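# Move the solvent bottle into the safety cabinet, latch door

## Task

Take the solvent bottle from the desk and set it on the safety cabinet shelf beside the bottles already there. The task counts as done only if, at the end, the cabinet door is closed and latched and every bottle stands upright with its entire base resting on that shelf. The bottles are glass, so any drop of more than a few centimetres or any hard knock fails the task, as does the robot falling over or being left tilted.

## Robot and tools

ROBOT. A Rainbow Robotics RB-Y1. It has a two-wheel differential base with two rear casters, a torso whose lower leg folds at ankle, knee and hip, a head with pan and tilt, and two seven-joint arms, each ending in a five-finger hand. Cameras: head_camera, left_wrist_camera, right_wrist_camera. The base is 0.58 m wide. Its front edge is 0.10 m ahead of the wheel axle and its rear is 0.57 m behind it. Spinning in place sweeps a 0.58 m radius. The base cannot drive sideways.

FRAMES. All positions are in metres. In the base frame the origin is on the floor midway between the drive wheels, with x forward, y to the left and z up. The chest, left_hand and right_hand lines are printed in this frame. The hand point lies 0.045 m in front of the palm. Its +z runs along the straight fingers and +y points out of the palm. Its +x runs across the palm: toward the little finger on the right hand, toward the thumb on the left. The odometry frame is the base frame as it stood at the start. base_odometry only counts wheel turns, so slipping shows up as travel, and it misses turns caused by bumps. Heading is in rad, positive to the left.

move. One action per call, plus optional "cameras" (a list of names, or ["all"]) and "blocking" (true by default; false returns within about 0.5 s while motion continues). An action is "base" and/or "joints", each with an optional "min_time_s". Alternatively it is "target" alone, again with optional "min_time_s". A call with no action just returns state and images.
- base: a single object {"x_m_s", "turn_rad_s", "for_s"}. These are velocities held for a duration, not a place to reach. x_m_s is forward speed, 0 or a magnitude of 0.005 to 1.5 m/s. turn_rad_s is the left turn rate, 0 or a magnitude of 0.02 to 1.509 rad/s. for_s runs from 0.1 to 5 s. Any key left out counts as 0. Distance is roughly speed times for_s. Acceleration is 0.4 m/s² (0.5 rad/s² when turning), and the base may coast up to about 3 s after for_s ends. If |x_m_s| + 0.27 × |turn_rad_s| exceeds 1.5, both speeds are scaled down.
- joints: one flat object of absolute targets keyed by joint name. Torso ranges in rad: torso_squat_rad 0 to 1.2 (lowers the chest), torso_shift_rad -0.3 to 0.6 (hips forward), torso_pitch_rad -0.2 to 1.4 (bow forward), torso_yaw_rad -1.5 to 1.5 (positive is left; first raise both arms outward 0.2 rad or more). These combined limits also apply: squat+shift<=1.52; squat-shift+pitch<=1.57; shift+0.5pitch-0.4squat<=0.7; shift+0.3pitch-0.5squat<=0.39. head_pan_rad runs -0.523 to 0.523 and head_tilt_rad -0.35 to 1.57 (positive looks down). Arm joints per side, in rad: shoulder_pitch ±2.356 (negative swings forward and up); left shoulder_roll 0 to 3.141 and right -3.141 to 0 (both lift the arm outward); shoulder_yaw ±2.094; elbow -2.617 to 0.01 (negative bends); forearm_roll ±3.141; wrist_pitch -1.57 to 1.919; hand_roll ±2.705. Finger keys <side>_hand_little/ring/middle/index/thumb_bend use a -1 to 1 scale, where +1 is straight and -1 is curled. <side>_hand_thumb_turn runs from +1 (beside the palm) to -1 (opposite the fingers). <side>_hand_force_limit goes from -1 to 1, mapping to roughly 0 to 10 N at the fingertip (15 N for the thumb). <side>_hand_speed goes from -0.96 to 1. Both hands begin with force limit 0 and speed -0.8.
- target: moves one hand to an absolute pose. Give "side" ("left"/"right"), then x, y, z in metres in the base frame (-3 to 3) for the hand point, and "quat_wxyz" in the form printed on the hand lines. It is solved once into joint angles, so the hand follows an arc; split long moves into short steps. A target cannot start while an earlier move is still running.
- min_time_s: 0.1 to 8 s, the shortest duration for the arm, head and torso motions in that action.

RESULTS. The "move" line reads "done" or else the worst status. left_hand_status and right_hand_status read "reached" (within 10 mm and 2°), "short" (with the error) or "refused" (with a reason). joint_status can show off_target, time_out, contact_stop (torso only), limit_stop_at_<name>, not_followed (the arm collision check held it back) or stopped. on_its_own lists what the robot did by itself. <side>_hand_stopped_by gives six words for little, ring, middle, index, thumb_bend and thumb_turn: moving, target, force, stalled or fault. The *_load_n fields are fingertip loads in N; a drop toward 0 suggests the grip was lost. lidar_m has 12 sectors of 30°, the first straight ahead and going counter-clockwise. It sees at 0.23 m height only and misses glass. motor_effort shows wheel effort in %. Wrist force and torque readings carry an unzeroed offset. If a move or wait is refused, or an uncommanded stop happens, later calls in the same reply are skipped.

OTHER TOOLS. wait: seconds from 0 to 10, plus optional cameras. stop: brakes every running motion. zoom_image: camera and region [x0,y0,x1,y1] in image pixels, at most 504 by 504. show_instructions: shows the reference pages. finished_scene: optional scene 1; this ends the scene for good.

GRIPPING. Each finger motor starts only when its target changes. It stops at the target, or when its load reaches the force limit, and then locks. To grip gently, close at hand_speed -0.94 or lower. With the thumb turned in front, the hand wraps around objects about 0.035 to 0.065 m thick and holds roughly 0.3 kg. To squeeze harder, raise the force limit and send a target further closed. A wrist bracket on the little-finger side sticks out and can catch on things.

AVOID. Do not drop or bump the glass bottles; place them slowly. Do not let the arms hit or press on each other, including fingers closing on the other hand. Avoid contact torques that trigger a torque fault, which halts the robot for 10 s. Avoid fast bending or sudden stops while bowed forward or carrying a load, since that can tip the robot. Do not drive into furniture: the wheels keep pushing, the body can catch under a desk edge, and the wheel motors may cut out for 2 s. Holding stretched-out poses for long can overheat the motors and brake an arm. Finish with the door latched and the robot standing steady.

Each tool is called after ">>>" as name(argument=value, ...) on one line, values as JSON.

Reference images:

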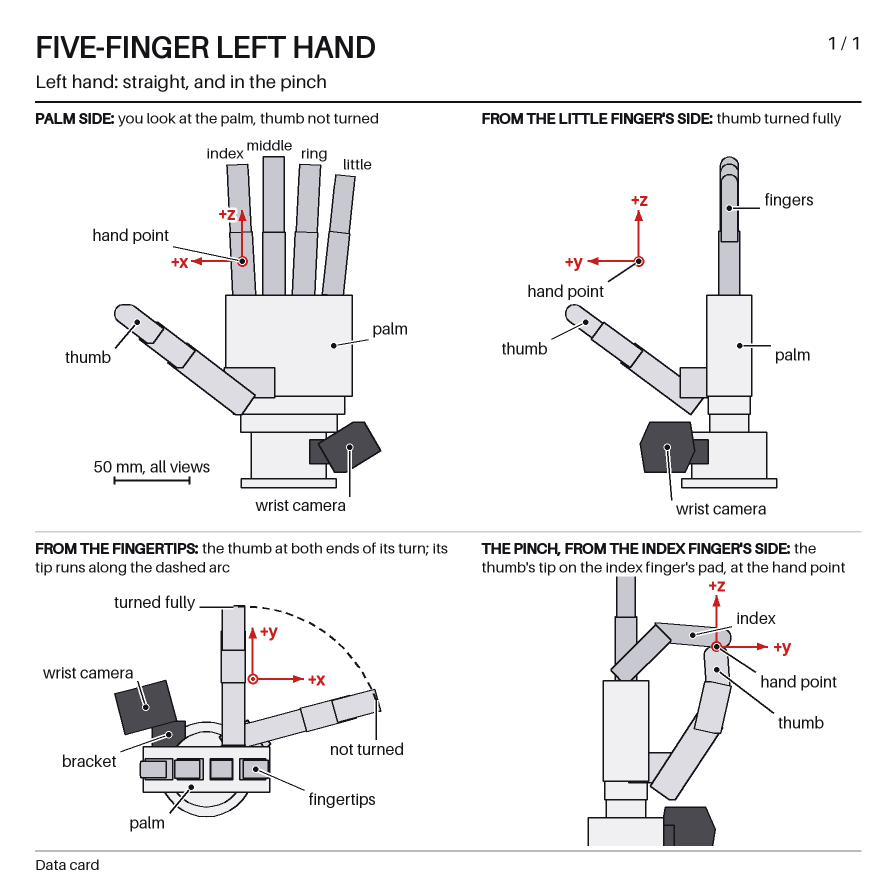

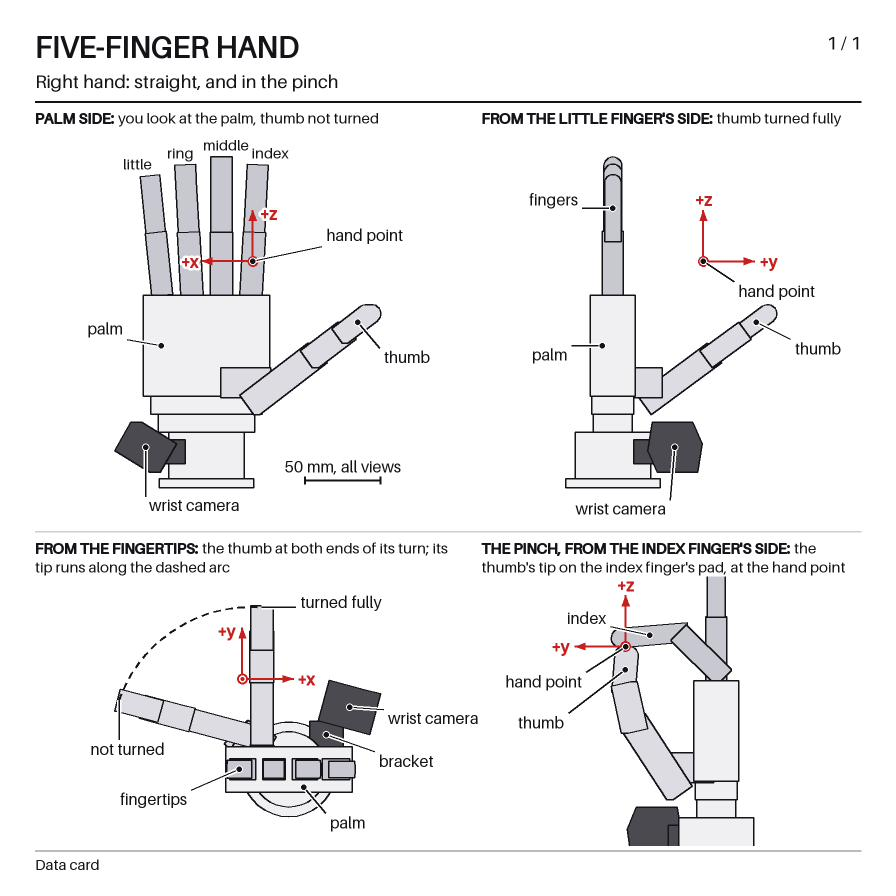

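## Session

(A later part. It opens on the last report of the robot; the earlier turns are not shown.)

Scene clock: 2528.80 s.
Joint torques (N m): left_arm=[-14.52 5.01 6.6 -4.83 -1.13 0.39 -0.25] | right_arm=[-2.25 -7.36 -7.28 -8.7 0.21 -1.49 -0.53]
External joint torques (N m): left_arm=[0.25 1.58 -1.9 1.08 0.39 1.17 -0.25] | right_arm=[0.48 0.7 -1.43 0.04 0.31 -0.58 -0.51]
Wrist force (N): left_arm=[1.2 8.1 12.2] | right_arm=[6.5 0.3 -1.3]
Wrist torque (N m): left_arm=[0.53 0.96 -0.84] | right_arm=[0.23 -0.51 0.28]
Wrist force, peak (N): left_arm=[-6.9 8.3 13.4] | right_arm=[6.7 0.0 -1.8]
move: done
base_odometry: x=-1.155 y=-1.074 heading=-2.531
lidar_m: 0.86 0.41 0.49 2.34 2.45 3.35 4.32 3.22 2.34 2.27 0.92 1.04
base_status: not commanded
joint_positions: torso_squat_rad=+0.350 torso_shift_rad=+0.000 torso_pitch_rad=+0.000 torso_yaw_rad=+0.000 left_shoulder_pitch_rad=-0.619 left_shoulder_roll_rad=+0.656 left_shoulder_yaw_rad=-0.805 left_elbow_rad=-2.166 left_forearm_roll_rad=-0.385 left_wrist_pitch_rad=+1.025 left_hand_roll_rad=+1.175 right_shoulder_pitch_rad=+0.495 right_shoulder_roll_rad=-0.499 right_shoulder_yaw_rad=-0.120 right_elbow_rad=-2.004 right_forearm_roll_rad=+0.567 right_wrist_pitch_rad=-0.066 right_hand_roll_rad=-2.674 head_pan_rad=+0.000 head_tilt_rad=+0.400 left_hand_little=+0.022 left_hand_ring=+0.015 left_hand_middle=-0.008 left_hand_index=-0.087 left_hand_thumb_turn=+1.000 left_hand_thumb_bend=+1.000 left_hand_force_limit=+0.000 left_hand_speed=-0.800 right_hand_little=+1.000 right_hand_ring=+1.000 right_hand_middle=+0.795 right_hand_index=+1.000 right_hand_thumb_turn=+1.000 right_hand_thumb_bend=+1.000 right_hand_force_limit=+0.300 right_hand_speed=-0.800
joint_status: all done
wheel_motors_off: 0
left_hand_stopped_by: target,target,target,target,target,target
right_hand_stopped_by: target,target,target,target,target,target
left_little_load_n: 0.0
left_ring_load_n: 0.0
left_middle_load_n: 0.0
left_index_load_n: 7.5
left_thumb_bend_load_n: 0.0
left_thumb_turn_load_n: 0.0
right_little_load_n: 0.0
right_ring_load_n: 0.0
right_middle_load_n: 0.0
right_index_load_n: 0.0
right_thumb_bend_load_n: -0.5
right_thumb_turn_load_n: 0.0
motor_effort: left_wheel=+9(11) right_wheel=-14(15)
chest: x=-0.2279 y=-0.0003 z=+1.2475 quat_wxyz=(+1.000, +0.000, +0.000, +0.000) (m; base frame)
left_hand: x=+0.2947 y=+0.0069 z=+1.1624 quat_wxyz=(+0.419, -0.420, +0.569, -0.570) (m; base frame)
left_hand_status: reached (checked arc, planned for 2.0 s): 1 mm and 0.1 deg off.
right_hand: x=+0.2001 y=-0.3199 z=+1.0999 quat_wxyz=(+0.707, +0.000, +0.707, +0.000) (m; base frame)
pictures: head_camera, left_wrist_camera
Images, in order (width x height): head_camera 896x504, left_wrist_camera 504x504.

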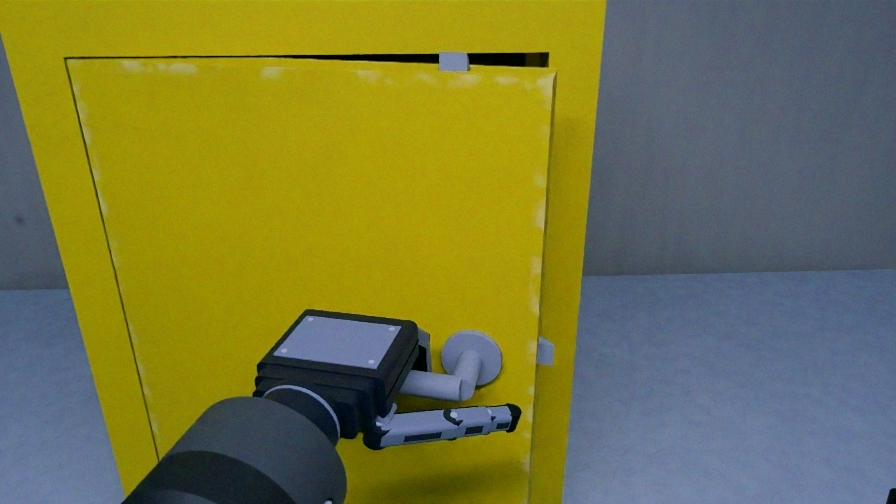

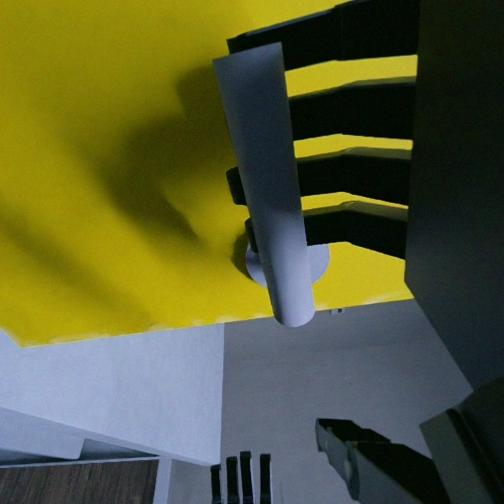

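>>> move(target={"side": "left", "x": 0.333, "y": -0.008, "z": 1.162, "quat_wxyz": [0.4611, -0.4611, 0.536, -0.536]}, min_time_s=3, cameras=["head_camera"])

>>> move(target={"side": "left", "x": 0.353, "y": -0.013, "z": 1.162, "quat_wxyz": [0.481, -0.481, 0.518, -0.518]}, min_time_s=2, cameras=["head_camera", "left_wrist_camera"])

Scene clock: 2540.10 s.
Joint torques (N m): left_arm=[-18.3 1.1 6.67 -7.16 -1.61 -0.61 -0.01] | right_arm=[-2 -6.72 -7.1 -8.4 0.19 -1.38 -0.44]
External joint torques (N m): left_arm=[-1.95 -0.74 -1.39 -0.91 0.04 0.18 -0.01] | right_arm=[0.73 1.34 -1.24 0.34 0.29 -0.46 -0.42]
Wrist force (N): left_arm=[-1.8 11.6 12.1] | right_arm=[6.4 -0.1 -1.5]
Wrist torque (N m): left_arm=[0.52 0.97 -0.87] | right_arm=[0.19 -0.47 0.23]
Wrist force, peak (N): left_arm=[-5.2 11.2 12.7] | right_arm=[7.0 0.5 -1.2]
move: done
base_odometry: x=-1.155 y=-1.074 heading=-2.531
lidar_m: 0.86 0.42 0.50 2.35 2.44 3.34 4.32 3.22 2.34 2.26 0.92 1.04
base_status: not commanded
joint_positions: torso_squat_rad=+0.350 torso_shift_rad=+0.000 torso_pitch_rad=+0.000 torso_yaw_rad=+0.000 left_shoulder_pitch_rad=-0.720 left_shoulder_roll_rad=+0.455 left_shoulder_yaw_rad=-0.826 left_elbow_rad=-1.964 left_forearm_roll_rad=-0.491 left_wrist_pitch_rad=+1.163 left_hand_roll_rad=+1.167 right_shoulder_pitch_rad=+0.495 right_shoulder_roll_rad=-0.499 right_shoulder_yaw_rad=-0.120 right_elbow_rad=-2.004 right_forearm_roll_rad=+0.567 right_wrist_pitch_rad=-0.066 right_hand_roll_rad=-2.674 head_pan_rad=+0.000 head_tilt_rad=+0.400 left_hand_little=+0.022 left_hand_ring=+0.015 left_hand_middle=-0.008 left_hand_index=-0.087 left_hand_thumb_turn=+1.000 left_hand_thumb_bend=+1.000 left_hand_force_limit=+0.000 left_hand_speed=-0.800 right_hand_little=+1.000 right_hand_ring=+1.000 right_hand_middle=+0.795 right_hand_index=+1.000 right_hand_thumb_turn=+1.000 right_hand_thumb_bend=+1.000 right_hand_force_limit=+0.300 right_hand_speed=-0.800
joint_status: all done
wheel_motors_off: 0
left_hand_stopped_by: target,target,target,target,target,target
right_hand_stopped_by: target,target,target,target,target,target
left_little_load_n: 0.0
left_ring_load_n: 0.0
left_middle_load_n: 0.0
left_index_load_n: 5.5
left_thumb_bend_load_n: -0.5
left_thumb_turn_load_n: -0.5
right_little_load_n: 0.0
right_ring_load_n: 0.0
right_middle_load_n: 0.0
right_index_load_n: 0.0
right_thumb_bend_load_n: 0.0
right_thumb_turn_load_n: 0.0
motor_effort: left_wheel=+9(11) right_wheel=-14(15)
chest: x=-0.2279 y=-0.0003 z=+1.2475 quat_wxyz=(+1.000, +0.000, +0.000, +0.000) (m; base frame)
left_hand: x=+0.3331 y=-0.0076 z=+1.1617 quat_wxyz=(+0.461, -0.461, +0.536, -0.536) (m; base frame)
left_hand_status: reached (checked arc, planned for 3.0 s): 1 mm and 0.1 deg off.
right_hand: x=+0.2001 y=-0.3199 z=+1.0999 quat_wxyz=(+0.707, +0.000, +0.707, +0.000) (m; base frame)
pictures: head_camera
Images, in order (width x height): head_camera 896x504.

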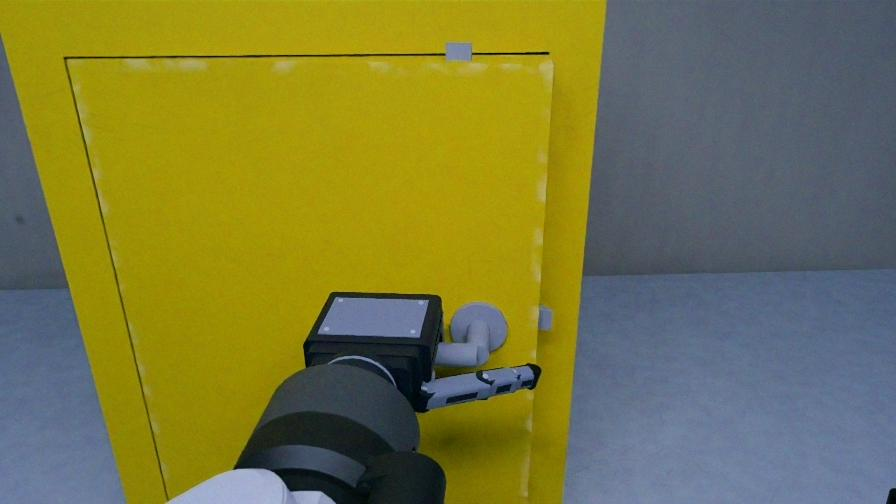

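Scene clock: 2542.43 s.
Joint torques (N m): left_arm=[-18.75 0.95 6.38 -5.49 -1.48 -0.51 0.5] | right_arm=[-2.55 -7.11 -6.95 -8.46 0.28 -1.39 -0.54]
External joint torques (N m): left_arm=[-1.61 -0.37 -1.41 0.88 0.21 0.25 0.5] | right_arm=[0.18 0.95 -1.09 0.28 0.38 -0.47 -0.52]
Wrist force (N): left_arm=[-2.4 9.3 5.3] | right_arm=[6.6 -0.1 -1.6]
Wrist torque (N m): left_arm=[0.57 0.98 -0.74] | right_arm=[0.22 -0.55 0.23]
Wrist force, peak (N): left_arm=[-2.9 12.1 11.9] | right_arm=[6.8 -0.1 -1.7]
move: done
base_odometry: x=-1.155 y=-1.074 heading=-2.531
lidar_m: 0.86 0.41 0.49 2.35 2.45 3.35 4.32 3.22 2.34 2.27 0.92 1.03
base_status: not commanded
joint_positions: torso_squat_rad=+0.350 torso_shift_rad=+0.000 torso_pitch_rad=+0.000 torso_yaw_rad=+0.000 left_shoulder_pitch_rad=-0.774 left_shoulder_roll_rad=+0.366 left_shoulder_yaw_rad=-0.827 left_elbow_rad=-1.841 left_forearm_roll_rad=-0.542 left_wrist_pitch_rad=+1.209 left_hand_roll_rad=+1.182 right_shoulder_pitch_rad=+0.495 right_shoulder_roll_rad=-0.499 right_shoulder_yaw_rad=-0.120 right_elbow_rad=-2.004 right_forearm_roll_rad=+0.567 right_wrist_pitch_rad=-0.066 right_hand_roll_rad=-2.674 head_pan_rad=+0.000 head_tilt_rad=+0.400 left_hand_little=+0.022 left_hand_ring=+0.015 left_hand_middle=-0.008 left_hand_index=-0.088 left_hand_thumb_turn=+1.000 left_hand_thumb_bend=+1.000 left_hand_force_limit=+0.000 left_hand_speed=-0.800 right_hand_little=+1.000 right_hand_ring=+1.000 right_hand_middle=+0.795 right_hand_index=+1.000 right_hand_thumb_turn=+1.000 right_hand_thumb_bend=+1.000 right_hand_force_limit=+0.300 right_hand_speed=-0.800
joint_status: all done
wheel_motors_off: 0
left_hand_stopped_by: target,target,target,target,target,target
right_hand_stopped_by: target,target,target,target,target,target
left_little_load_n: 0.0
left_ring_load_n: 0.0
left_middle_load_n: 0.0
left_index_load_n: 0.0
left_thumb_bend_load_n: 0.0
left_thumb_turn_load_n: 0.0
right_little_load_n: 0.0
right_ring_load_n: 0.0
right_middle_load_n: 0.0
right_index_load_n: 0.0
right_thumb_bend_load_n: 0.0
right_thumb_turn_load_n: 0.0
motor_effort: left_wheel=+9(11) right_wheel=-14(15)
chest: x=-0.2279 y=-0.0003 z=+1.2475 quat_wxyz=(+1.000, +0.000, +0.000, +0.000) (m; base frame)
left_hand: x=+0.3528 y=-0.0127 z=+1.1619 quat_wxyz=(+0.481, -0.481, +0.518, -0.518) (m; base frame)
left_hand_status: reached (checked arc, planned for 2.0 s): 0 mm and 0.0 deg off.
right_hand: x=+0.2001 y=-0.3199 z=+1.0999 quat_wxyz=(+0.707, +0.000, +0.707, +0.000) (m; base frame)
pictures: head_camera, left_wrist_camera
Images, in order (width x height): head_camera 896x504, left_wrist_camera 504x504.

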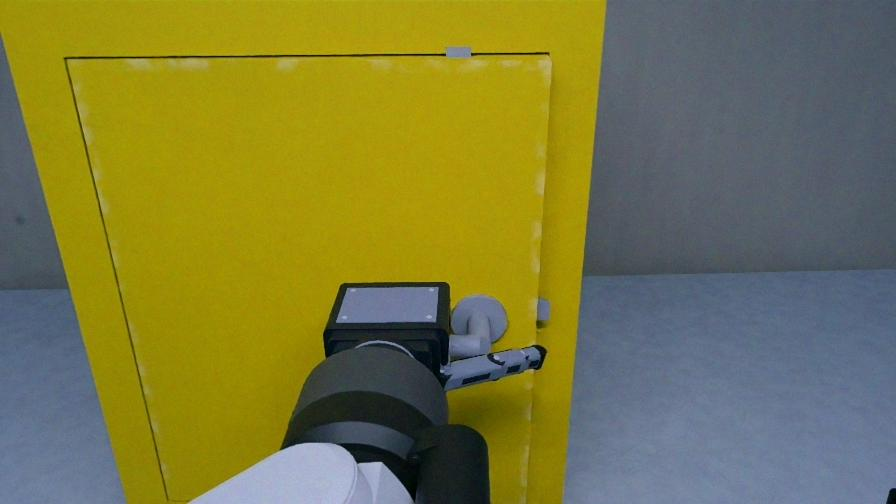

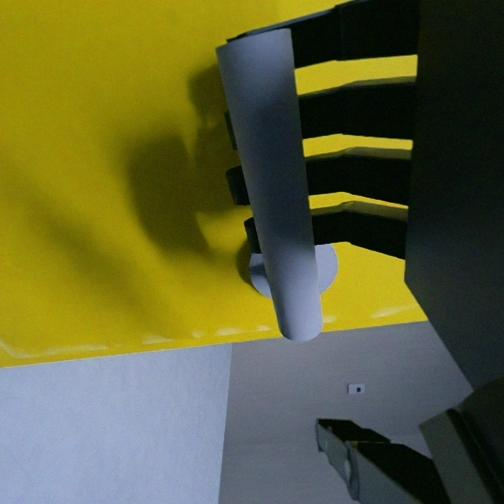

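>>> move(target={"side": "left", "x": 0.350, "y": -0.013, "z": 1.21, "quat_wxyz": [0.481, -0.481, 0.518, -0.518]}, min_time_s=2, cameras=["head_camera", "left_wrist_camera"])

>>> move(target={"side": "left", "x": 0.345, "y": -0.013, "z": 1.25, "quat_wxyz": [0.5, -0.5, 0.5, -0.5]}, min_time_s=1.5, cameras=["head_camera"])

>>> move(joints={"left_hand_speed": 0, "left_hand_force_limit": 0.5, "left_hand_little": -1, "left_hand_ring": -1, "left_hand_middle": -1, "left_hand_index": -1}, cameras=["head_camera", "left_wrist_camera"])

Scene clock: 2584.43 s.
Joint torques (N m): left_arm=[-19.15 3.23 9.15 -6.8 -1.09 -0.64 0.04] | right_arm=[-2.16 -7.52 -7.29 -8.44 0.18 -1.38 -0.53]
External joint torques (N m): left_arm=[-1.66 1.33 1.26 -1.11 0.57 0.32 0.03] | right_arm=[0.57 0.54 -1.43 0.3 0.28 -0.46 -0.5]
Wrist force (N): left_arm=[-2.6 9.1 5.0] | right_arm=[6.1 0.4 -1.4]
Wrist torque (N m): left_arm=[0.52 1.02 -0.86] | right_arm=[0.26 -0.46 0.23]
Wrist force, peak (N): left_arm=[-2.1 9.7 5.5] | right_arm=[6.9 0.4 -2.0]
move: done
base_odometry: x=-1.155 y=-1.074 heading=-2.531
lidar_m: 0.86 0.42 0.50 2.36 2.45 3.35 4.34 3.21 2.35 2.27 0.92 1.03
base_status: not commanded
joint_positions: torso_squat_rad=+0.350 torso_shift_rad=+0.000 torso_pitch_rad=+0.000 torso_yaw_rad=+0.000 left_shoulder_pitch_rad=-0.854 left_shoulder_roll_rad=+0.367 left_shoulder_yaw_rad=-0.757 left_elbow_rad=-1.907 left_forearm_roll_rad=-0.432 left_wrist_pitch_rad=+1.293 left_hand_roll_rad=+1.075 right_shoulder_pitch_rad=+0.495 right_shoulder_roll_rad=-0.499 right_shoulder_yaw_rad=-0.120 right_elbow_rad=-2.004 right_forearm_roll_rad=+0.567 right_wrist_pitch_rad=-0.066 right_hand_roll_rad=-2.674 head_pan_rad=+0.000 head_tilt_rad=+0.400 left_hand_little=+0.022 left_hand_ring=+0.015 left_hand_middle=-0.008 left_hand_index=-0.088 left_hand_thumb_turn=+1.000 left_hand_thumb_bend=+1.000 left_hand_force_limit=+0.000 left_hand_speed=-0.800 right_hand_little=+1.000 right_hand_ring=+1.000 right_hand_middle=+0.795 right_hand_index=+1.000 right_hand_thumb_turn=+1.000 right_hand_thumb_bend=+1.000 right_hand_force_limit=+0.300 right_hand_speed=-0.800
joint_status: all done
wheel_motors_off: 0
left_hand_stopped_by: target,target,target,target,target,target
right_hand_stopped_by: target,target,target,target,target,target
left_little_load_n: 0.0
left_ring_load_n: 0.0
left_middle_load_n: 0.0
left_index_load_n: 0.0
left_thumb_bend_load_n: 0.0
left_thumb_turn_load_n: -0.5
right_little_load_n: 0.0
right_ring_load_n: 0.0
right_middle_load_n: 0.0
right_index_load_n: 0.0
right_thumb_bend_load_n: 0.0
right_thumb_turn_load_n: 0.0
motor_effort: left_wheel=+9(10) right_wheel=-14(15)
chest: x=-0.2279 y=-0.0003 z=+1.2475 quat_wxyz=(+1.000, +0.000, +0.000, +0.000) (m; base frame)
left_hand: x=+0.3498 y=-0.0132 z=+1.2095 quat_wxyz=(+0.481, -0.481, +0.518, -0.518) (m; base frame)
left_hand_status: reached (checked arc, planned for 2.0 s): 1 mm and 0.0 deg off.
right_hand: x=+0.2001 y=-0.3199 z=+1.0999 quat_wxyz=(+0.707, +0.000, +0.707, +0.000) (m; base frame)
pictures: head_camera, left_wrist_camera
Images, in order (width x height): head_camera 896x504, left_wrist_camera 504x504.

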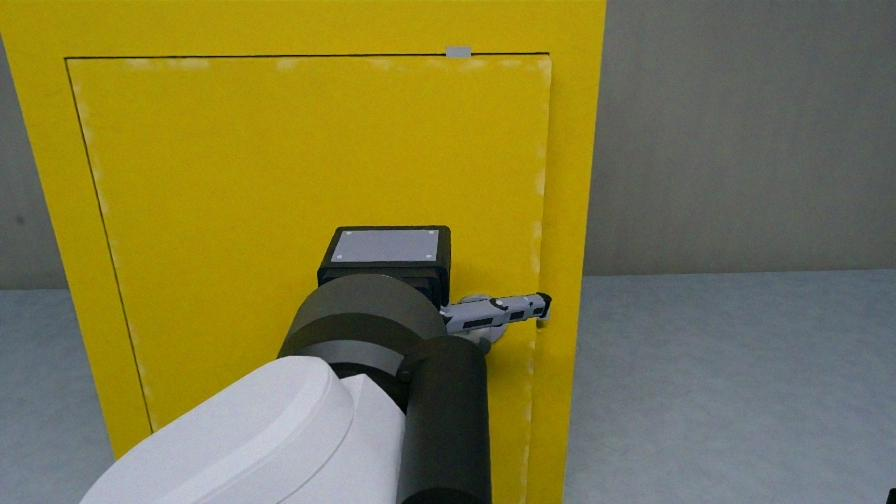

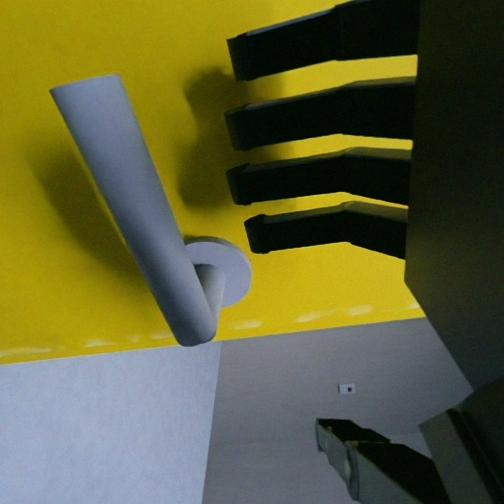

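Scene clock: 2586.27 s.
Joint torques (N m): left_arm=[-19.13 1.75 9.35 -6.03 -1.15 -0.8 0.07] | right_arm=[-2.03 -7.27 -7.17 -8.34 0.35 -1.4 -0.62]
External joint torques (N m): left_arm=[-1.41 -0.25 1.76 -0.94 0.51 0.28 0.07] | right_arm=[0.71 0.78 -1.31 0.4 0.44 -0.49 -0.6]
Wrist force (N): left_arm=[-2.4 9.1 5.0] | right_arm=[6.3 0.2 -1.2]
Wrist torque (N m): left_arm=[0.57 0.98 -0.87] | right_arm=[0.21 -0.50 0.26]
Wrist force, peak (N): left_arm=[-2.5 9.6 5.3] | right_arm=[6.9 0.1 -1.7]
move: done
base_odometry: x=-1.155 y=-1.074 heading=-2.531
lidar_m: 0.86 0.41 0.50 2.35 2.44 3.35 4.33 3.23 2.36 2.27 0.91 1.04
base_status: not commanded
joint_positions: torso_squat_rad=+0.350 torso_shift_rad=+0.000 torso_pitch_rad=+0.000 torso_yaw_rad=+0.000 left_shoulder_pitch_rad=-0.956 left_shoulder_roll_rad=+0.303 left_shoulder_yaw_rad=-0.715 left_elbow_rad=-1.908 left_forearm_roll_rad=-0.422 left_wrist_pitch_rad=+1.453 left_hand_roll_rad=+1.002 right_shoulder_pitch_rad=+0.495 right_shoulder_roll_rad=-0.499 right_shoulder_yaw_rad=-0.120 right_elbow_rad=-2.004 right_forearm_roll_rad=+0.567 right_wrist_pitch_rad=-0.066 right_hand_roll_rad=-2.674 head_pan_rad=+0.000 head_tilt_rad=+0.400 left_hand_little=+0.022 left_hand_ring=+0.015 left_hand_middle=-0.008 left_hand_index=-0.088 left_hand_thumb_turn=+1.000 left_hand_thumb_bend=+1.000 left_hand_force_limit=+0.000 left_hand_speed=-0.800 right_hand_little=+1.000 right_hand_ring=+1.000 right_hand_middle=+0.795 right_hand_index=+1.000 right_hand_thumb_turn=+1.000 right_hand_thumb_bend=+1.000 right_hand_force_limit=+0.300 right_hand_speed=-0.800
joint_status: all done
wheel_motors_off: 0
left_hand_stopped_by: target,target,target,target,target,target
right_hand_stopped_by: target,target,target,target,target,target
left_little_load_n: 0.0
left_ring_load_n: 0.0
left_middle_load_n: 0.0
left_index_load_n: 0.0
left_thumb_bend_load_n: 0.0
left_thumb_turn_load_n: 0.0
right_little_load_n: 0.0
right_ring_load_n: 0.0
right_middle_load_n: 0.0
right_index_load_n: 0.0
right_thumb_bend_load_n: 0.0
right_thumb_turn_load_n: 0.0
motor_effort: left_wheel=+9(11) right_wheel=-14(15)
chest: x=-0.2279 y=-0.0003 z=+1.2475 quat_wxyz=(+1.000, +0.000, +0.000, +0.000) (m; base frame)
left_hand: x=+0.3449 y=-0.0129 z=+1.2496 quat_wxyz=(+0.500, -0.500, +0.500, -0.500) (m; base frame)
left_hand_status: reached (checked arc, planned for 1.5 s): 0 mm and 0.0 deg off.
right_hand: x=+0.2001 y=-0.3199 z=+1.0999 quat_wxyz=(+0.707, +0.000, +0.707, +0.000) (m; base frame)
pictures: head_camera
Images, in order (width x height): head_camera 896x504.

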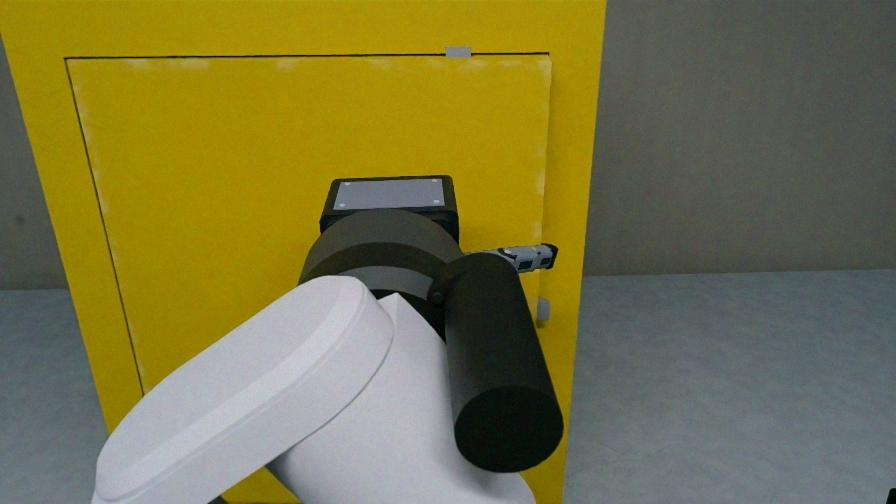

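Scene clock: 2587.13 s.
Joint torques (N m): left_arm=[-18.99 1.84 9.03 -5.95 -1.21 -0.82 0.09] | right_arm=[-1.89 -7.54 -7.26 -8.39 0.14 -1.34 -0.44]
External joint torques (N m): left_arm=[-1.29 -0.16 1.44 -0.87 0.44 0.25 0.09] | right_arm=[0.84 0.52 -1.4 0.35 0.24 -0.43 -0.41]
Wrist force (N): left_arm=[-2.6 9.3 5.4] | right_arm=[6.3 0.0 -1.5]
Wrist torque (N m): left_arm=[0.57 1.03 -0.90] | right_arm=[0.20 -0.49 0.22]
Wrist force, peak (N): left_arm=[-2.7 9.4 5.4] | right_arm=[6.6 -0.3 -1.7]
move: done
base_odometry: x=-1.155 y=-1.074 heading=-2.531
lidar_m: 0.87 0.42 0.49 2.36 2.44 3.35 4.31 3.22 2.36 2.27 0.91 1.03
base_status: not commanded
joint_positions: torso_squat_rad=+0.350 torso_shift_rad=+0.000 torso_pitch_rad=+0.000 torso_yaw_rad=+0.000 left_shoulder_pitch_rad=-0.956 left_shoulder_roll_rad=+0.303 left_shoulder_yaw_rad=-0.715 left_elbow_rad=-1.908 left_forearm_roll_rad=-0.422 left_wrist_pitch_rad=+1.453 left_hand_roll_rad=+1.002 right_shoulder_pitch_rad=+0.495 right_shoulder_roll_rad=-0.499 right_shoulder_yaw_rad=-0.120 right_elbow_rad=-2.004 right_forearm_roll_rad=+0.567 right_wrist_pitch_rad=-0.066 right_hand_roll_rad=-2.674 head_pan_rad=+0.000 head_tilt_rad=+0.400 left_hand_little=-1.000 left_hand_ring=-1.000 left_hand_middle=-1.000 left_hand_index=-1.000 left_hand_thumb_turn=+1.000 left_hand_thumb_bend=+1.000 left_hand_force_limit=+0.500 left_hand_speed=+0.000 right_hand_little=+1.000 right_hand_ring=+1.000 right_hand_middle=+0.795 right_hand_index=+1.000 right_hand_thumb_turn=+1.000 right_hand_thumb_bend=+1.000 right_hand_force_limit=+0.300 right_hand_speed=-0.800
joint_status: all done
wheel_motors_off: 0
left_hand_stopped_by: target,target,target,target,target,target
right_hand_stopped_by: target,target,target,target,target,target
left_little_load_n: 0.0
left_ring_load_n: 0.0
left_middle_load_n: 0.0
left_index_load_n: 0.0
left_thumb_bend_load_n: 0.0
left_thumb_turn_load_n: 0.0
right_little_load_n: 0.0
right_ring_load_n: 0.0
right_middle_load_n: 0.0
right_index_load_n: 0.0
right_thumb_bend_load_n: 0.0
right_thumb_turn_load_n: -0.5
motor_effort: left_wheel=+8(10) right_wheel=-15(15)
chest: x=-0.2279 y=-0.0003 z=+1.2475 quat_wxyz=(+1.000, +0.000, +0.000, +0.000) (m; base frame)
left_hand: x=+0.3449 y=-0.0129 z=+1.2496 quat_wxyz=(+0.500, -0.500, +0.500, -0.500) (m; base frame)
right_hand: x=+0.2001 y=-0.3199 z=+1.0999 quat_wxyz=(+0.707, +0.000, +0.707, +0.000) (m; base frame)
pictures: head_camera, left_wrist_camera
Images, in order (width x height): head_camera 896x504, left_wrist_camera 504x504.

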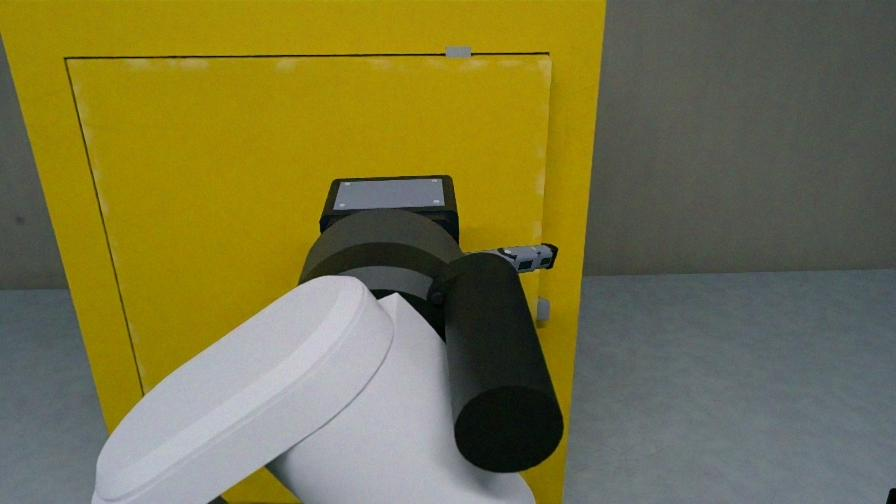

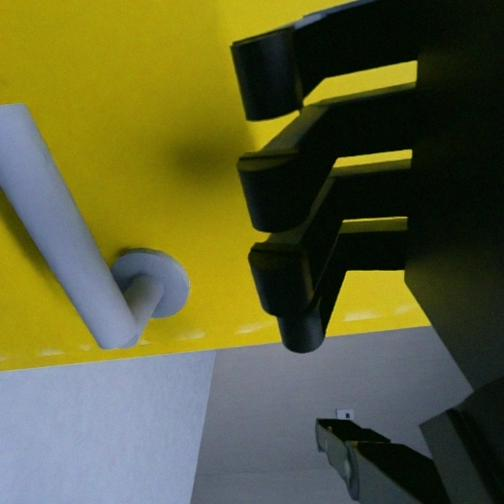

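>>> move(target={"side": "left", "x": 0.380, "y": -0.02, "z": 1.25, "quat_wxyz": [0.5, -0.5, 0.5, -0.5]}, min_time_s=2, cameras=["head_camera"])

>>> move(target={"side": "left", "x": 0.395, "y": -0.02, "z": 1.25, "quat_wxyz": [0.5, -0.5, 0.5, -0.5]}, min_time_s=2, cameras=["head_camera", "left_wrist_camera"])

Scene clock: 2600.93 s.
Joint torques (N m): left_arm=[-20.57 2.33 9.15 -4.58 -1.13 -1.04 0.37] | right_arm=[-2.13 -6.95 -6.96 -8.69 0.09 -1.35 -0.39]
External joint torques (N m): left_arm=[-1.6 -0.26 1.48 0.81 0.51 -0.03 0.37] | right_arm=[0.6 1.1 -1.11 0.05 0.19 -0.43 -0.37]
Wrist force (N): left_arm=[-2.4 9.3 5.5] | right_arm=[6.6 -0.3 -1.5]
Wrist torque (N m): left_arm=[0.59 1.01 -0.75] | right_arm=[0.16 -0.50 0.24]
Wrist force, peak (N): left_arm=[-2.8 9.8 5.6] | right_arm=[6.9 0.2 -1.4]
move: done
base_odometry: x=-1.155 y=-1.074 heading=-2.531
lidar_m: 0.86 0.42 0.50 2.35 2.45 3.35 4.33 3.22 2.36 2.26 0.92 1.04
base_status: not commanded
joint_positions: torso_squat_rad=+0.350 torso_shift_rad=+0.000 torso_pitch_rad=+0.000 torso_yaw_rad=+0.000 left_shoulder_pitch_rad=-1.012 left_shoulder_roll_rad=+0.283 left_shoulder_yaw_rad=-0.695 left_elbow_rad=-1.738 left_forearm_roll_rad=-0.403 left_wrist_pitch_rad=+1.343 left_hand_roll_rad=+1.038 right_shoulder_pitch_rad=+0.495 right_shoulder_roll_rad=-0.499 right_shoulder_yaw_rad=-0.120 right_elbow_rad=-2.004 right_forearm_roll_rad=+0.567 right_wrist_pitch_rad=-0.066 right_hand_roll_rad=-2.674 head_pan_rad=+0.000 head_tilt_rad=+0.400 left_hand_little=-1.000 left_hand_ring=-1.000 left_hand_middle=-1.000 left_hand_index=-1.000 left_hand_thumb_turn=+1.000 left_hand_thumb_bend=+1.000 left_hand_force_limit=+0.500 left_hand_speed=+0.000 right_hand_little=+1.000 right_hand_ring=+1.000 right_hand_middle=+0.795 right_hand_index=+1.000 right_hand_thumb_turn=+1.000 right_hand_thumb_bend=+1.000 right_hand_force_limit=+0.300 right_hand_speed=-0.800
joint_status: all done
wheel_motors_off: 0
left_hand_stopped_by: target,target,target,target,target,target
right_hand_stopped_by: target,target,target,target,target,target
left_little_load_n: 0.0
left_ring_load_n: 0.0
left_middle_load_n: 0.0
left_index_load_n: 0.0
left_thumb_bend_load_n: 0.0
left_thumb_turn_load_n: 0.0
right_little_load_n: 0.0
right_ring_load_n: 0.0
right_middle_load_n: 0.0
right_index_load_n: 0.0
right_thumb_bend_load_n: 0.0
right_thumb_turn_load_n: -0.5
motor_effort: left_wheel=+9(11) right_wheel=-14(15)
chest: x=-0.2279 y=-0.0003 z=+1.2475 quat_wxyz=(+1.000, +0.000, +0.000, +0.000) (m; base frame)
left_hand: x=+0.3794 y=-0.0196 z=+1.2497 quat_wxyz=(+0.500, -0.500, +0.500, -0.500) (m; base frame)
left_hand_status: reached (checked arc, planned for 2.0 s): 1 mm and 0.0 deg off.
right_hand: x=+0.2001 y=-0.3199 z=+1.0999 quat_wxyz=(+0.707, +0.000, +0.707, +0.000) (m; base frame)
pictures: head_camera
Images, in order (width x height): head_camera 896x504.

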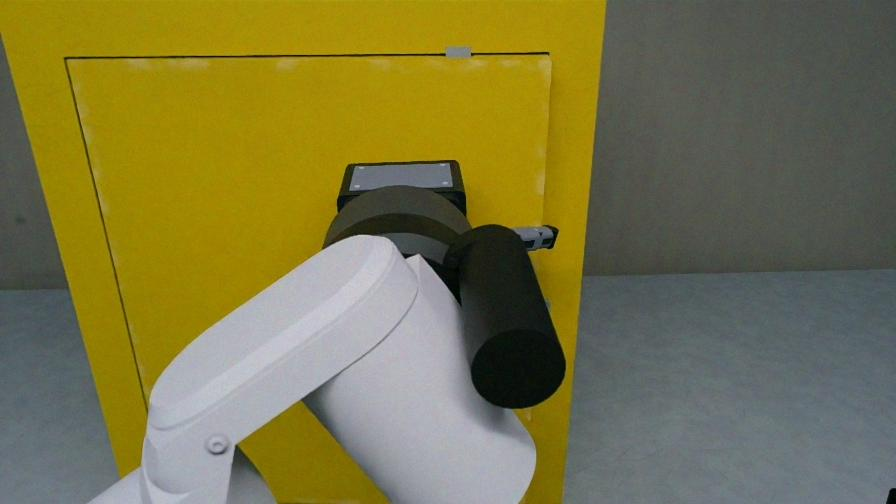

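Scene clock: 2603.27 s.
Joint torques (N m): left_arm=[-21.87 3.44 10.05 -3.96 -1.57 -1.53 0.54] | right_arm=[-2.07 -7.16 -7.27 -8.39 0.19 -1.4 -0.59]
External joint torques (N m): left_arm=[-2.35 0.51 2.38 1.56 0.06 -0.54 0.54] | right_arm=[0.66 0.89 -1.41 0.35 0.29 -0.48 -0.57]
Wrist force (N): left_arm=[-4.4 10.8 -2.6] | right_arm=[6.4 -0.1 -1.5]
Wrist torque (N m): left_arm=[0.79 1.01 -0.82] | right_arm=[0.20 -0.50 0.24]
Wrist force, peak (N): left_arm=[-5.3 11.6 -4.2] | right_arm=[6.9 0.2 -2.0]
move: done
base_odometry: x=-1.155 y=-1.074 heading=-2.531
lidar_m: 0.87 0.41 0.50 2.35 2.44 3.34 4.32 3.22 2.36 2.26 0.93 1.03
base_status: not commanded
joint_positions: torso_squat_rad=+0.350 torso_shift_rad=+0.000 torso_pitch_rad=+0.000 torso_yaw_rad=+0.000 left_shoulder_pitch_rad=-1.035 left_shoulder_roll_rad=+0.278 left_shoulder_yaw_rad=-0.685 left_elbow_rad=-1.663 left_forearm_roll_rad=-0.394 left_wrist_pitch_rad=+1.291 left_hand_roll_rad=+1.053 right_shoulder_pitch_rad=+0.495 right_shoulder_roll_rad=-0.499 right_shoulder_yaw_rad=-0.120 right_elbow_rad=-2.004 right_forearm_roll_rad=+0.567 right_wrist_pitch_rad=-0.066 right_hand_roll_rad=-2.674 head_pan_rad=+0.000 head_tilt_rad=+0.400 left_hand_little=-1.000 left_hand_ring=-1.000 left_hand_middle=-1.000 left_hand_index=-1.000 left_hand_thumb_turn=+1.000 left_hand_thumb_bend=+1.000 left_hand_force_limit=+0.500 left_hand_speed=+0.000 right_hand_little=+1.000 right_hand_ring=+1.000 right_hand_middle=+0.795 right_hand_index=+1.000 right_hand_thumb_turn=+1.000 right_hand_thumb_bend=+1.000 right_hand_force_limit=+0.300 right_hand_speed=-0.800
joint_status: all done
wheel_motors_off: 0
left_hand_stopped_by: target,target,target,target,target,target
right_hand_stopped_by: target,target,target,target,target,target
left_little_load_n: 0.0
left_ring_load_n: 0.0
left_middle_load_n: 0.0
left_index_load_n: -3.0
left_thumb_bend_load_n: 0.0
left_thumb_turn_load_n: 0.0
right_little_load_n: 0.0
right_ring_load_n: 0.0
right_middle_load_n: 0.0
right_index_load_n: 0.0
right_thumb_bend_load_n: 0.0
right_thumb_turn_load_n: 0.0
motor_effort: left_wheel=+10(11) right_wheel=-15(15)
chest: x=-0.2281 y=-0.0003 z=+1.2475 quat_wxyz=(+1.000, +0.000, +0.000, +0.000) (m; base frame)
left_hand: x=+0.3946 y=-0.0200 z=+1.2496 quat_wxyz=(+0.500, -0.500, +0.500, -0.500) (m; base frame)
left_hand_status: reached (checked arc, planned for 2.0 s): 1 mm and 0.0 deg off.
right_hand: x=+0.1999 y=-0.3199 z=+1.0999 quat_wxyz=(+0.707, +0.000, +0.707, +0.000) (m; base frame)
pictures: head_camera, left_wrist_camera
Images, in order (width x height): head_camera 896x504, left_wrist_camera 504x504.

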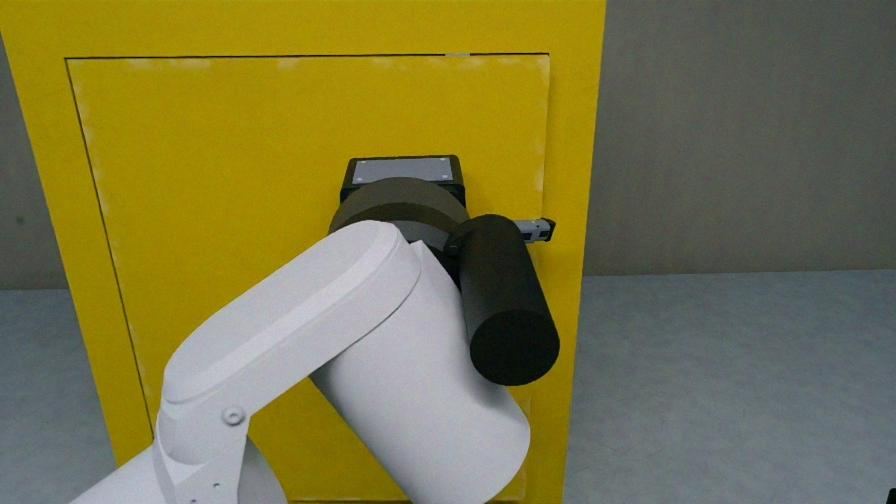

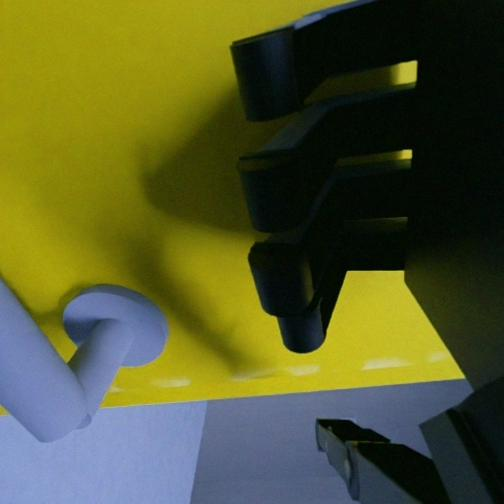

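>>> move(target={"side": "left", "x": 0.404, "y": -0.02, "z": 1.25, "quat_wxyz": [0.5, -0.5, 0.5, -0.5]}, min_time_s=2, cameras=["head_camera"])

>>> move(target={"side": "left", "x": 0.412, "y": -0.02, "z": 1.25, "quat_wxyz": [0.5, -0.5, 0.5, -0.5]}, min_time_s=2, cameras=["head_camera", "left_wrist_camera"])

Scene clock: 2622.97 s.
Joint torques (N m): left_arm=[-21.19 2.76 8.92 -4.59 -1.08 -1.07 0.44] | right_arm=[-1.98 -7.17 -7.02 -8.53 0.06 -1.6 -0.57]
External joint torques (N m): left_arm=[-1.37 -0.37 1.28 1 0.54 -0.1 0.44] | right_arm=[0.76 0.89 -1.16 0.22 0.16 -0.69 -0.55]
Wrist force (N): left_arm=[-2.3 9.0 5.7] | right_arm=[6.0 0.0 -1.5]
Wrist torque (N m): left_arm=[0.50 0.99 -0.75] | right_arm=[0.19 -0.41 0.20]
Wrist force, peak (N): left_arm=[-5.2 11.4 -5.1] | right_arm=[6.9 0.1 -1.5]
move: done
base_odometry: x=-1.155 y=-1.074 heading=-2.531
lidar_m: 0.86 0.41 0.49 2.36 2.45 3.34 4.33 3.21 2.35 2.27 0.92 1.04
base_status: not commanded
joint_positions: torso_squat_rad=+0.350 torso_shift_rad=+0.000 torso_pitch_rad=+0.000 torso_yaw_rad=+0.000 left_shoulder_pitch_rad=-1.048 left_shoulder_roll_rad=+0.277 left_shoulder_yaw_rad=-0.679 left_elbow_rad=-1.622 left_forearm_roll_rad=-0.390 left_wrist_pitch_rad=+1.262 left_hand_roll_rad=+1.061 right_shoulder_pitch_rad=+0.495 right_shoulder_roll_rad=-0.499 right_shoulder_yaw_rad=-0.120 right_elbow_rad=-2.004 right_forearm_roll_rad=+0.567 right_wrist_pitch_rad=-0.066 right_hand_roll_rad=-2.674 head_pan_rad=+0.000 head_tilt_rad=+0.400 left_hand_little=-1.000 left_hand_ring=-1.000 left_hand_middle=-1.000 left_hand_index=-1.000 left_hand_thumb_turn=+1.000 left_hand_thumb_bend=+1.000 left_hand_force_limit=+0.500 left_hand_speed=+0.000 right_hand_little=+1.000 right_hand_ring=+1.000 right_hand_middle=+0.795 right_hand_index=+1.000 right_hand_thumb_turn=+1.000 right_hand_thumb_bend=+1.000 right_hand_force_limit=+0.300 right_hand_speed=-0.800
joint_status: all done
wheel_motors_off: 0
left_hand_stopped_by: target,target,target,target,target,target
right_hand_stopped_by: target,target,target,target,target,target
left_little_load_n: 0.0
left_ring_load_n: 0.5
left_middle_load_n: 0.0
left_index_load_n: 0.0
left_thumb_bend_load_n: 0.0
left_thumb_turn_load_n: -0.5
right_little_load_n: 0.0
right_ring_load_n: 0.0
right_middle_load_n: 0.0
right_index_load_n: 0.0
right_thumb_bend_load_n: 0.0
right_thumb_turn_load_n: 0.0
motor_effort: left_wheel=+9(12) right_wheel=-14(15)
chest: x=-0.2281 y=-0.0003 z=+1.2475 quat_wxyz=(+1.000, +0.000, +0.000, +0.000) (m; base frame)
left_hand: x=+0.4032 y=-0.0195 z=+1.2497 quat_wxyz=(+0.500, -0.500, +0.500, -0.500) (m; base frame)
left_hand_status: reached (checked arc, planned for 2.0 s): 1 mm and 0.0 deg off.
right_hand: x=+0.1999 y=-0.3199 z=+1.0999 quat_wxyz=(+0.707, +0.000, +0.707, +0.000) (m; base frame)
pictures: head_camera
Images, in order (width x height): head_camera 896x504.

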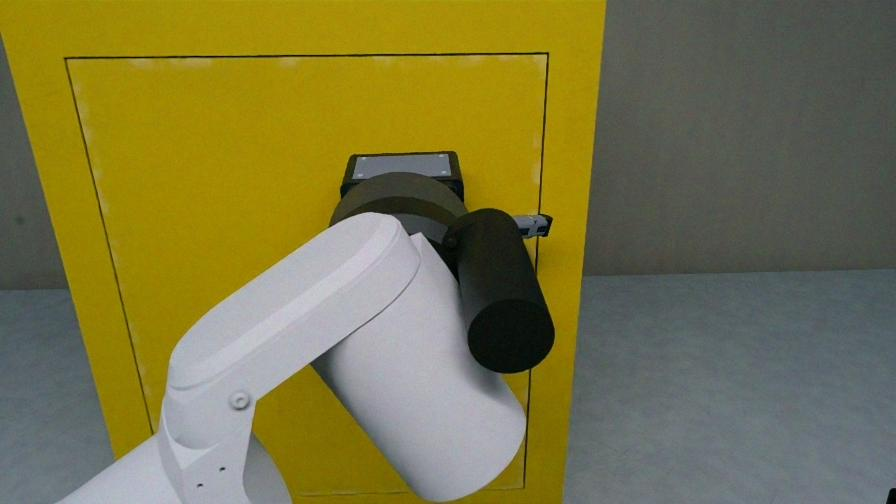

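Scene clock: 2625.30 s.
Joint torques (N m): left_arm=[-25.16 7.54 12.85 1.13 -2.17 -4.79 0.79] | right_arm=[-2.38 -6.88 -7.61 -8.45 -0.03 -1.31 -0.58]
External joint torques (N m): left_arm=[-5.07 4.24 5.24 6.77 -0.56 -3.83 0.79] | right_arm=[0.38 1.18 -1.75 0.29 0.07 -0.4 -0.55]
Wrist force (N): left_arm=[-14.0 14.7 -47.6] | right_arm=[6.5 0.3 -2.1]
Wrist torque (N m): left_arm=[2.12 -0.32 -1.23] | right_arm=[0.29 -0.49 0.26]
Wrist force, peak (N): left_arm=[-14.4 15.0 -47.8] | right_arm=[6.8 0.3 -1.9]
move: done
base_odometry: x=-1.155 y=-1.074 heading=-2.531
lidar_m: 0.86 0.41 0.50 2.35 2.43 3.35 4.32 3.22 2.35 2.27 0.92 1.03
base_status: not commanded
joint_positions: torso_squat_rad=+0.350 torso_shift_rad=-0.001 torso_pitch_rad=-0.001 torso_yaw_rad=+0.000 left_shoulder_pitch_rad=-1.061 left_shoulder_roll_rad=+0.272 left_shoulder_yaw_rad=-0.675 left_elbow_rad=-1.582 left_forearm_roll_rad=-0.386 left_wrist_pitch_rad=+1.235 left_hand_roll_rad=+1.068 right_shoulder_pitch_rad=+0.495 right_shoulder_roll_rad=-0.499 right_shoulder_yaw_rad=-0.120 right_elbow_rad=-2.004 right_forearm_roll_rad=+0.567 right_wrist_pitch_rad=-0.066 right_hand_roll_rad=-2.674 head_pan_rad=+0.000 head_tilt_rad=+0.400 left_hand_little=-1.000 left_hand_ring=-1.000 left_hand_middle=-1.000 left_hand_index=-1.001 left_hand_thumb_turn=+1.000 left_hand_thumb_bend=+1.000 left_hand_force_limit=+0.500 left_hand_speed=+0.000 right_hand_little=+1.000 right_hand_ring=+1.000 right_hand_middle=+0.795 right_hand_index=+1.000 right_hand_thumb_turn=+1.000 right_hand_thumb_bend=+1.000 right_hand_force_limit=+0.300 right_hand_speed=-0.800
joint_status: all done
wheel_motors_off: 0
left_hand_stopped_by: target,target,target,target,target,target
right_hand_stopped_by: target,target,target,target,target,target
left_little_load_n: -5.0
left_ring_load_n: -4.0
left_middle_load_n: -5.0
left_index_load_n: -6.5
left_thumb_bend_load_n: 0.0
left_thumb_turn_load_n: 0.0
right_little_load_n: 0.0
right_ring_load_n: 0.0
right_middle_load_n: 0.0
right_index_load_n: 0.0
right_thumb_bend_load_n: -0.5
right_thumb_turn_load_n: 0.0
motor_effort: left_wheel=+17(20) right_wheel=-11(15)
chest: x=-0.2290 y=-0.0002 z=+1.2474 quat_wxyz=(+1.000, +0.000, -0.001, +0.000) (m; base frame)
left_hand: x=+0.4097 y=-0.0202 z=+1.2498 quat_wxyz=(+0.500, -0.500, +0.500, -0.500) (m; base frame)
left_hand_status: reached (checked arc, planned for 2.0 s): 2 mm and 0.1 deg off.
right_hand: x=+0.1993 y=-0.3197 z=+1.1005 quat_wxyz=(+0.707, +0.000, +0.707, +0.000) (m; base frame)
pictures: head_camera, left_wrist_camera
Images, in order (width x height): head_camera 896x504, left_wrist_camera 504x504.

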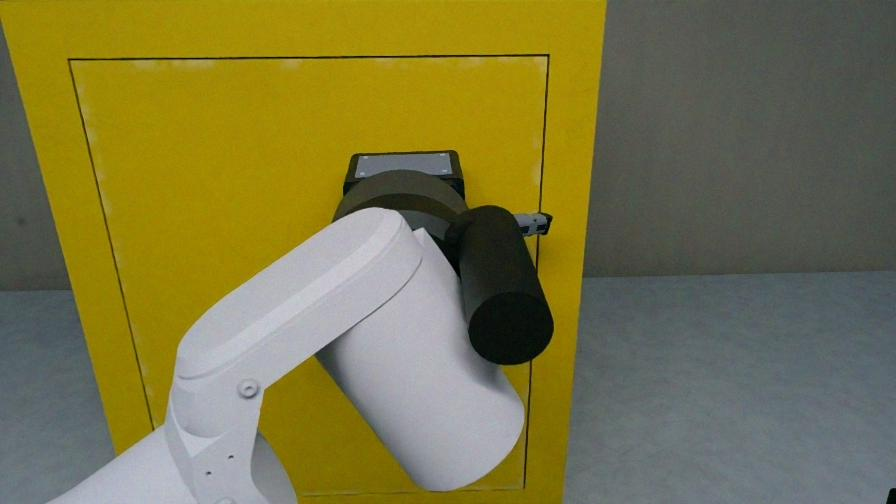

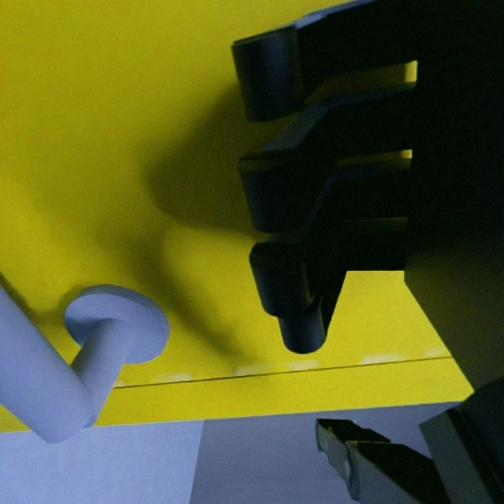

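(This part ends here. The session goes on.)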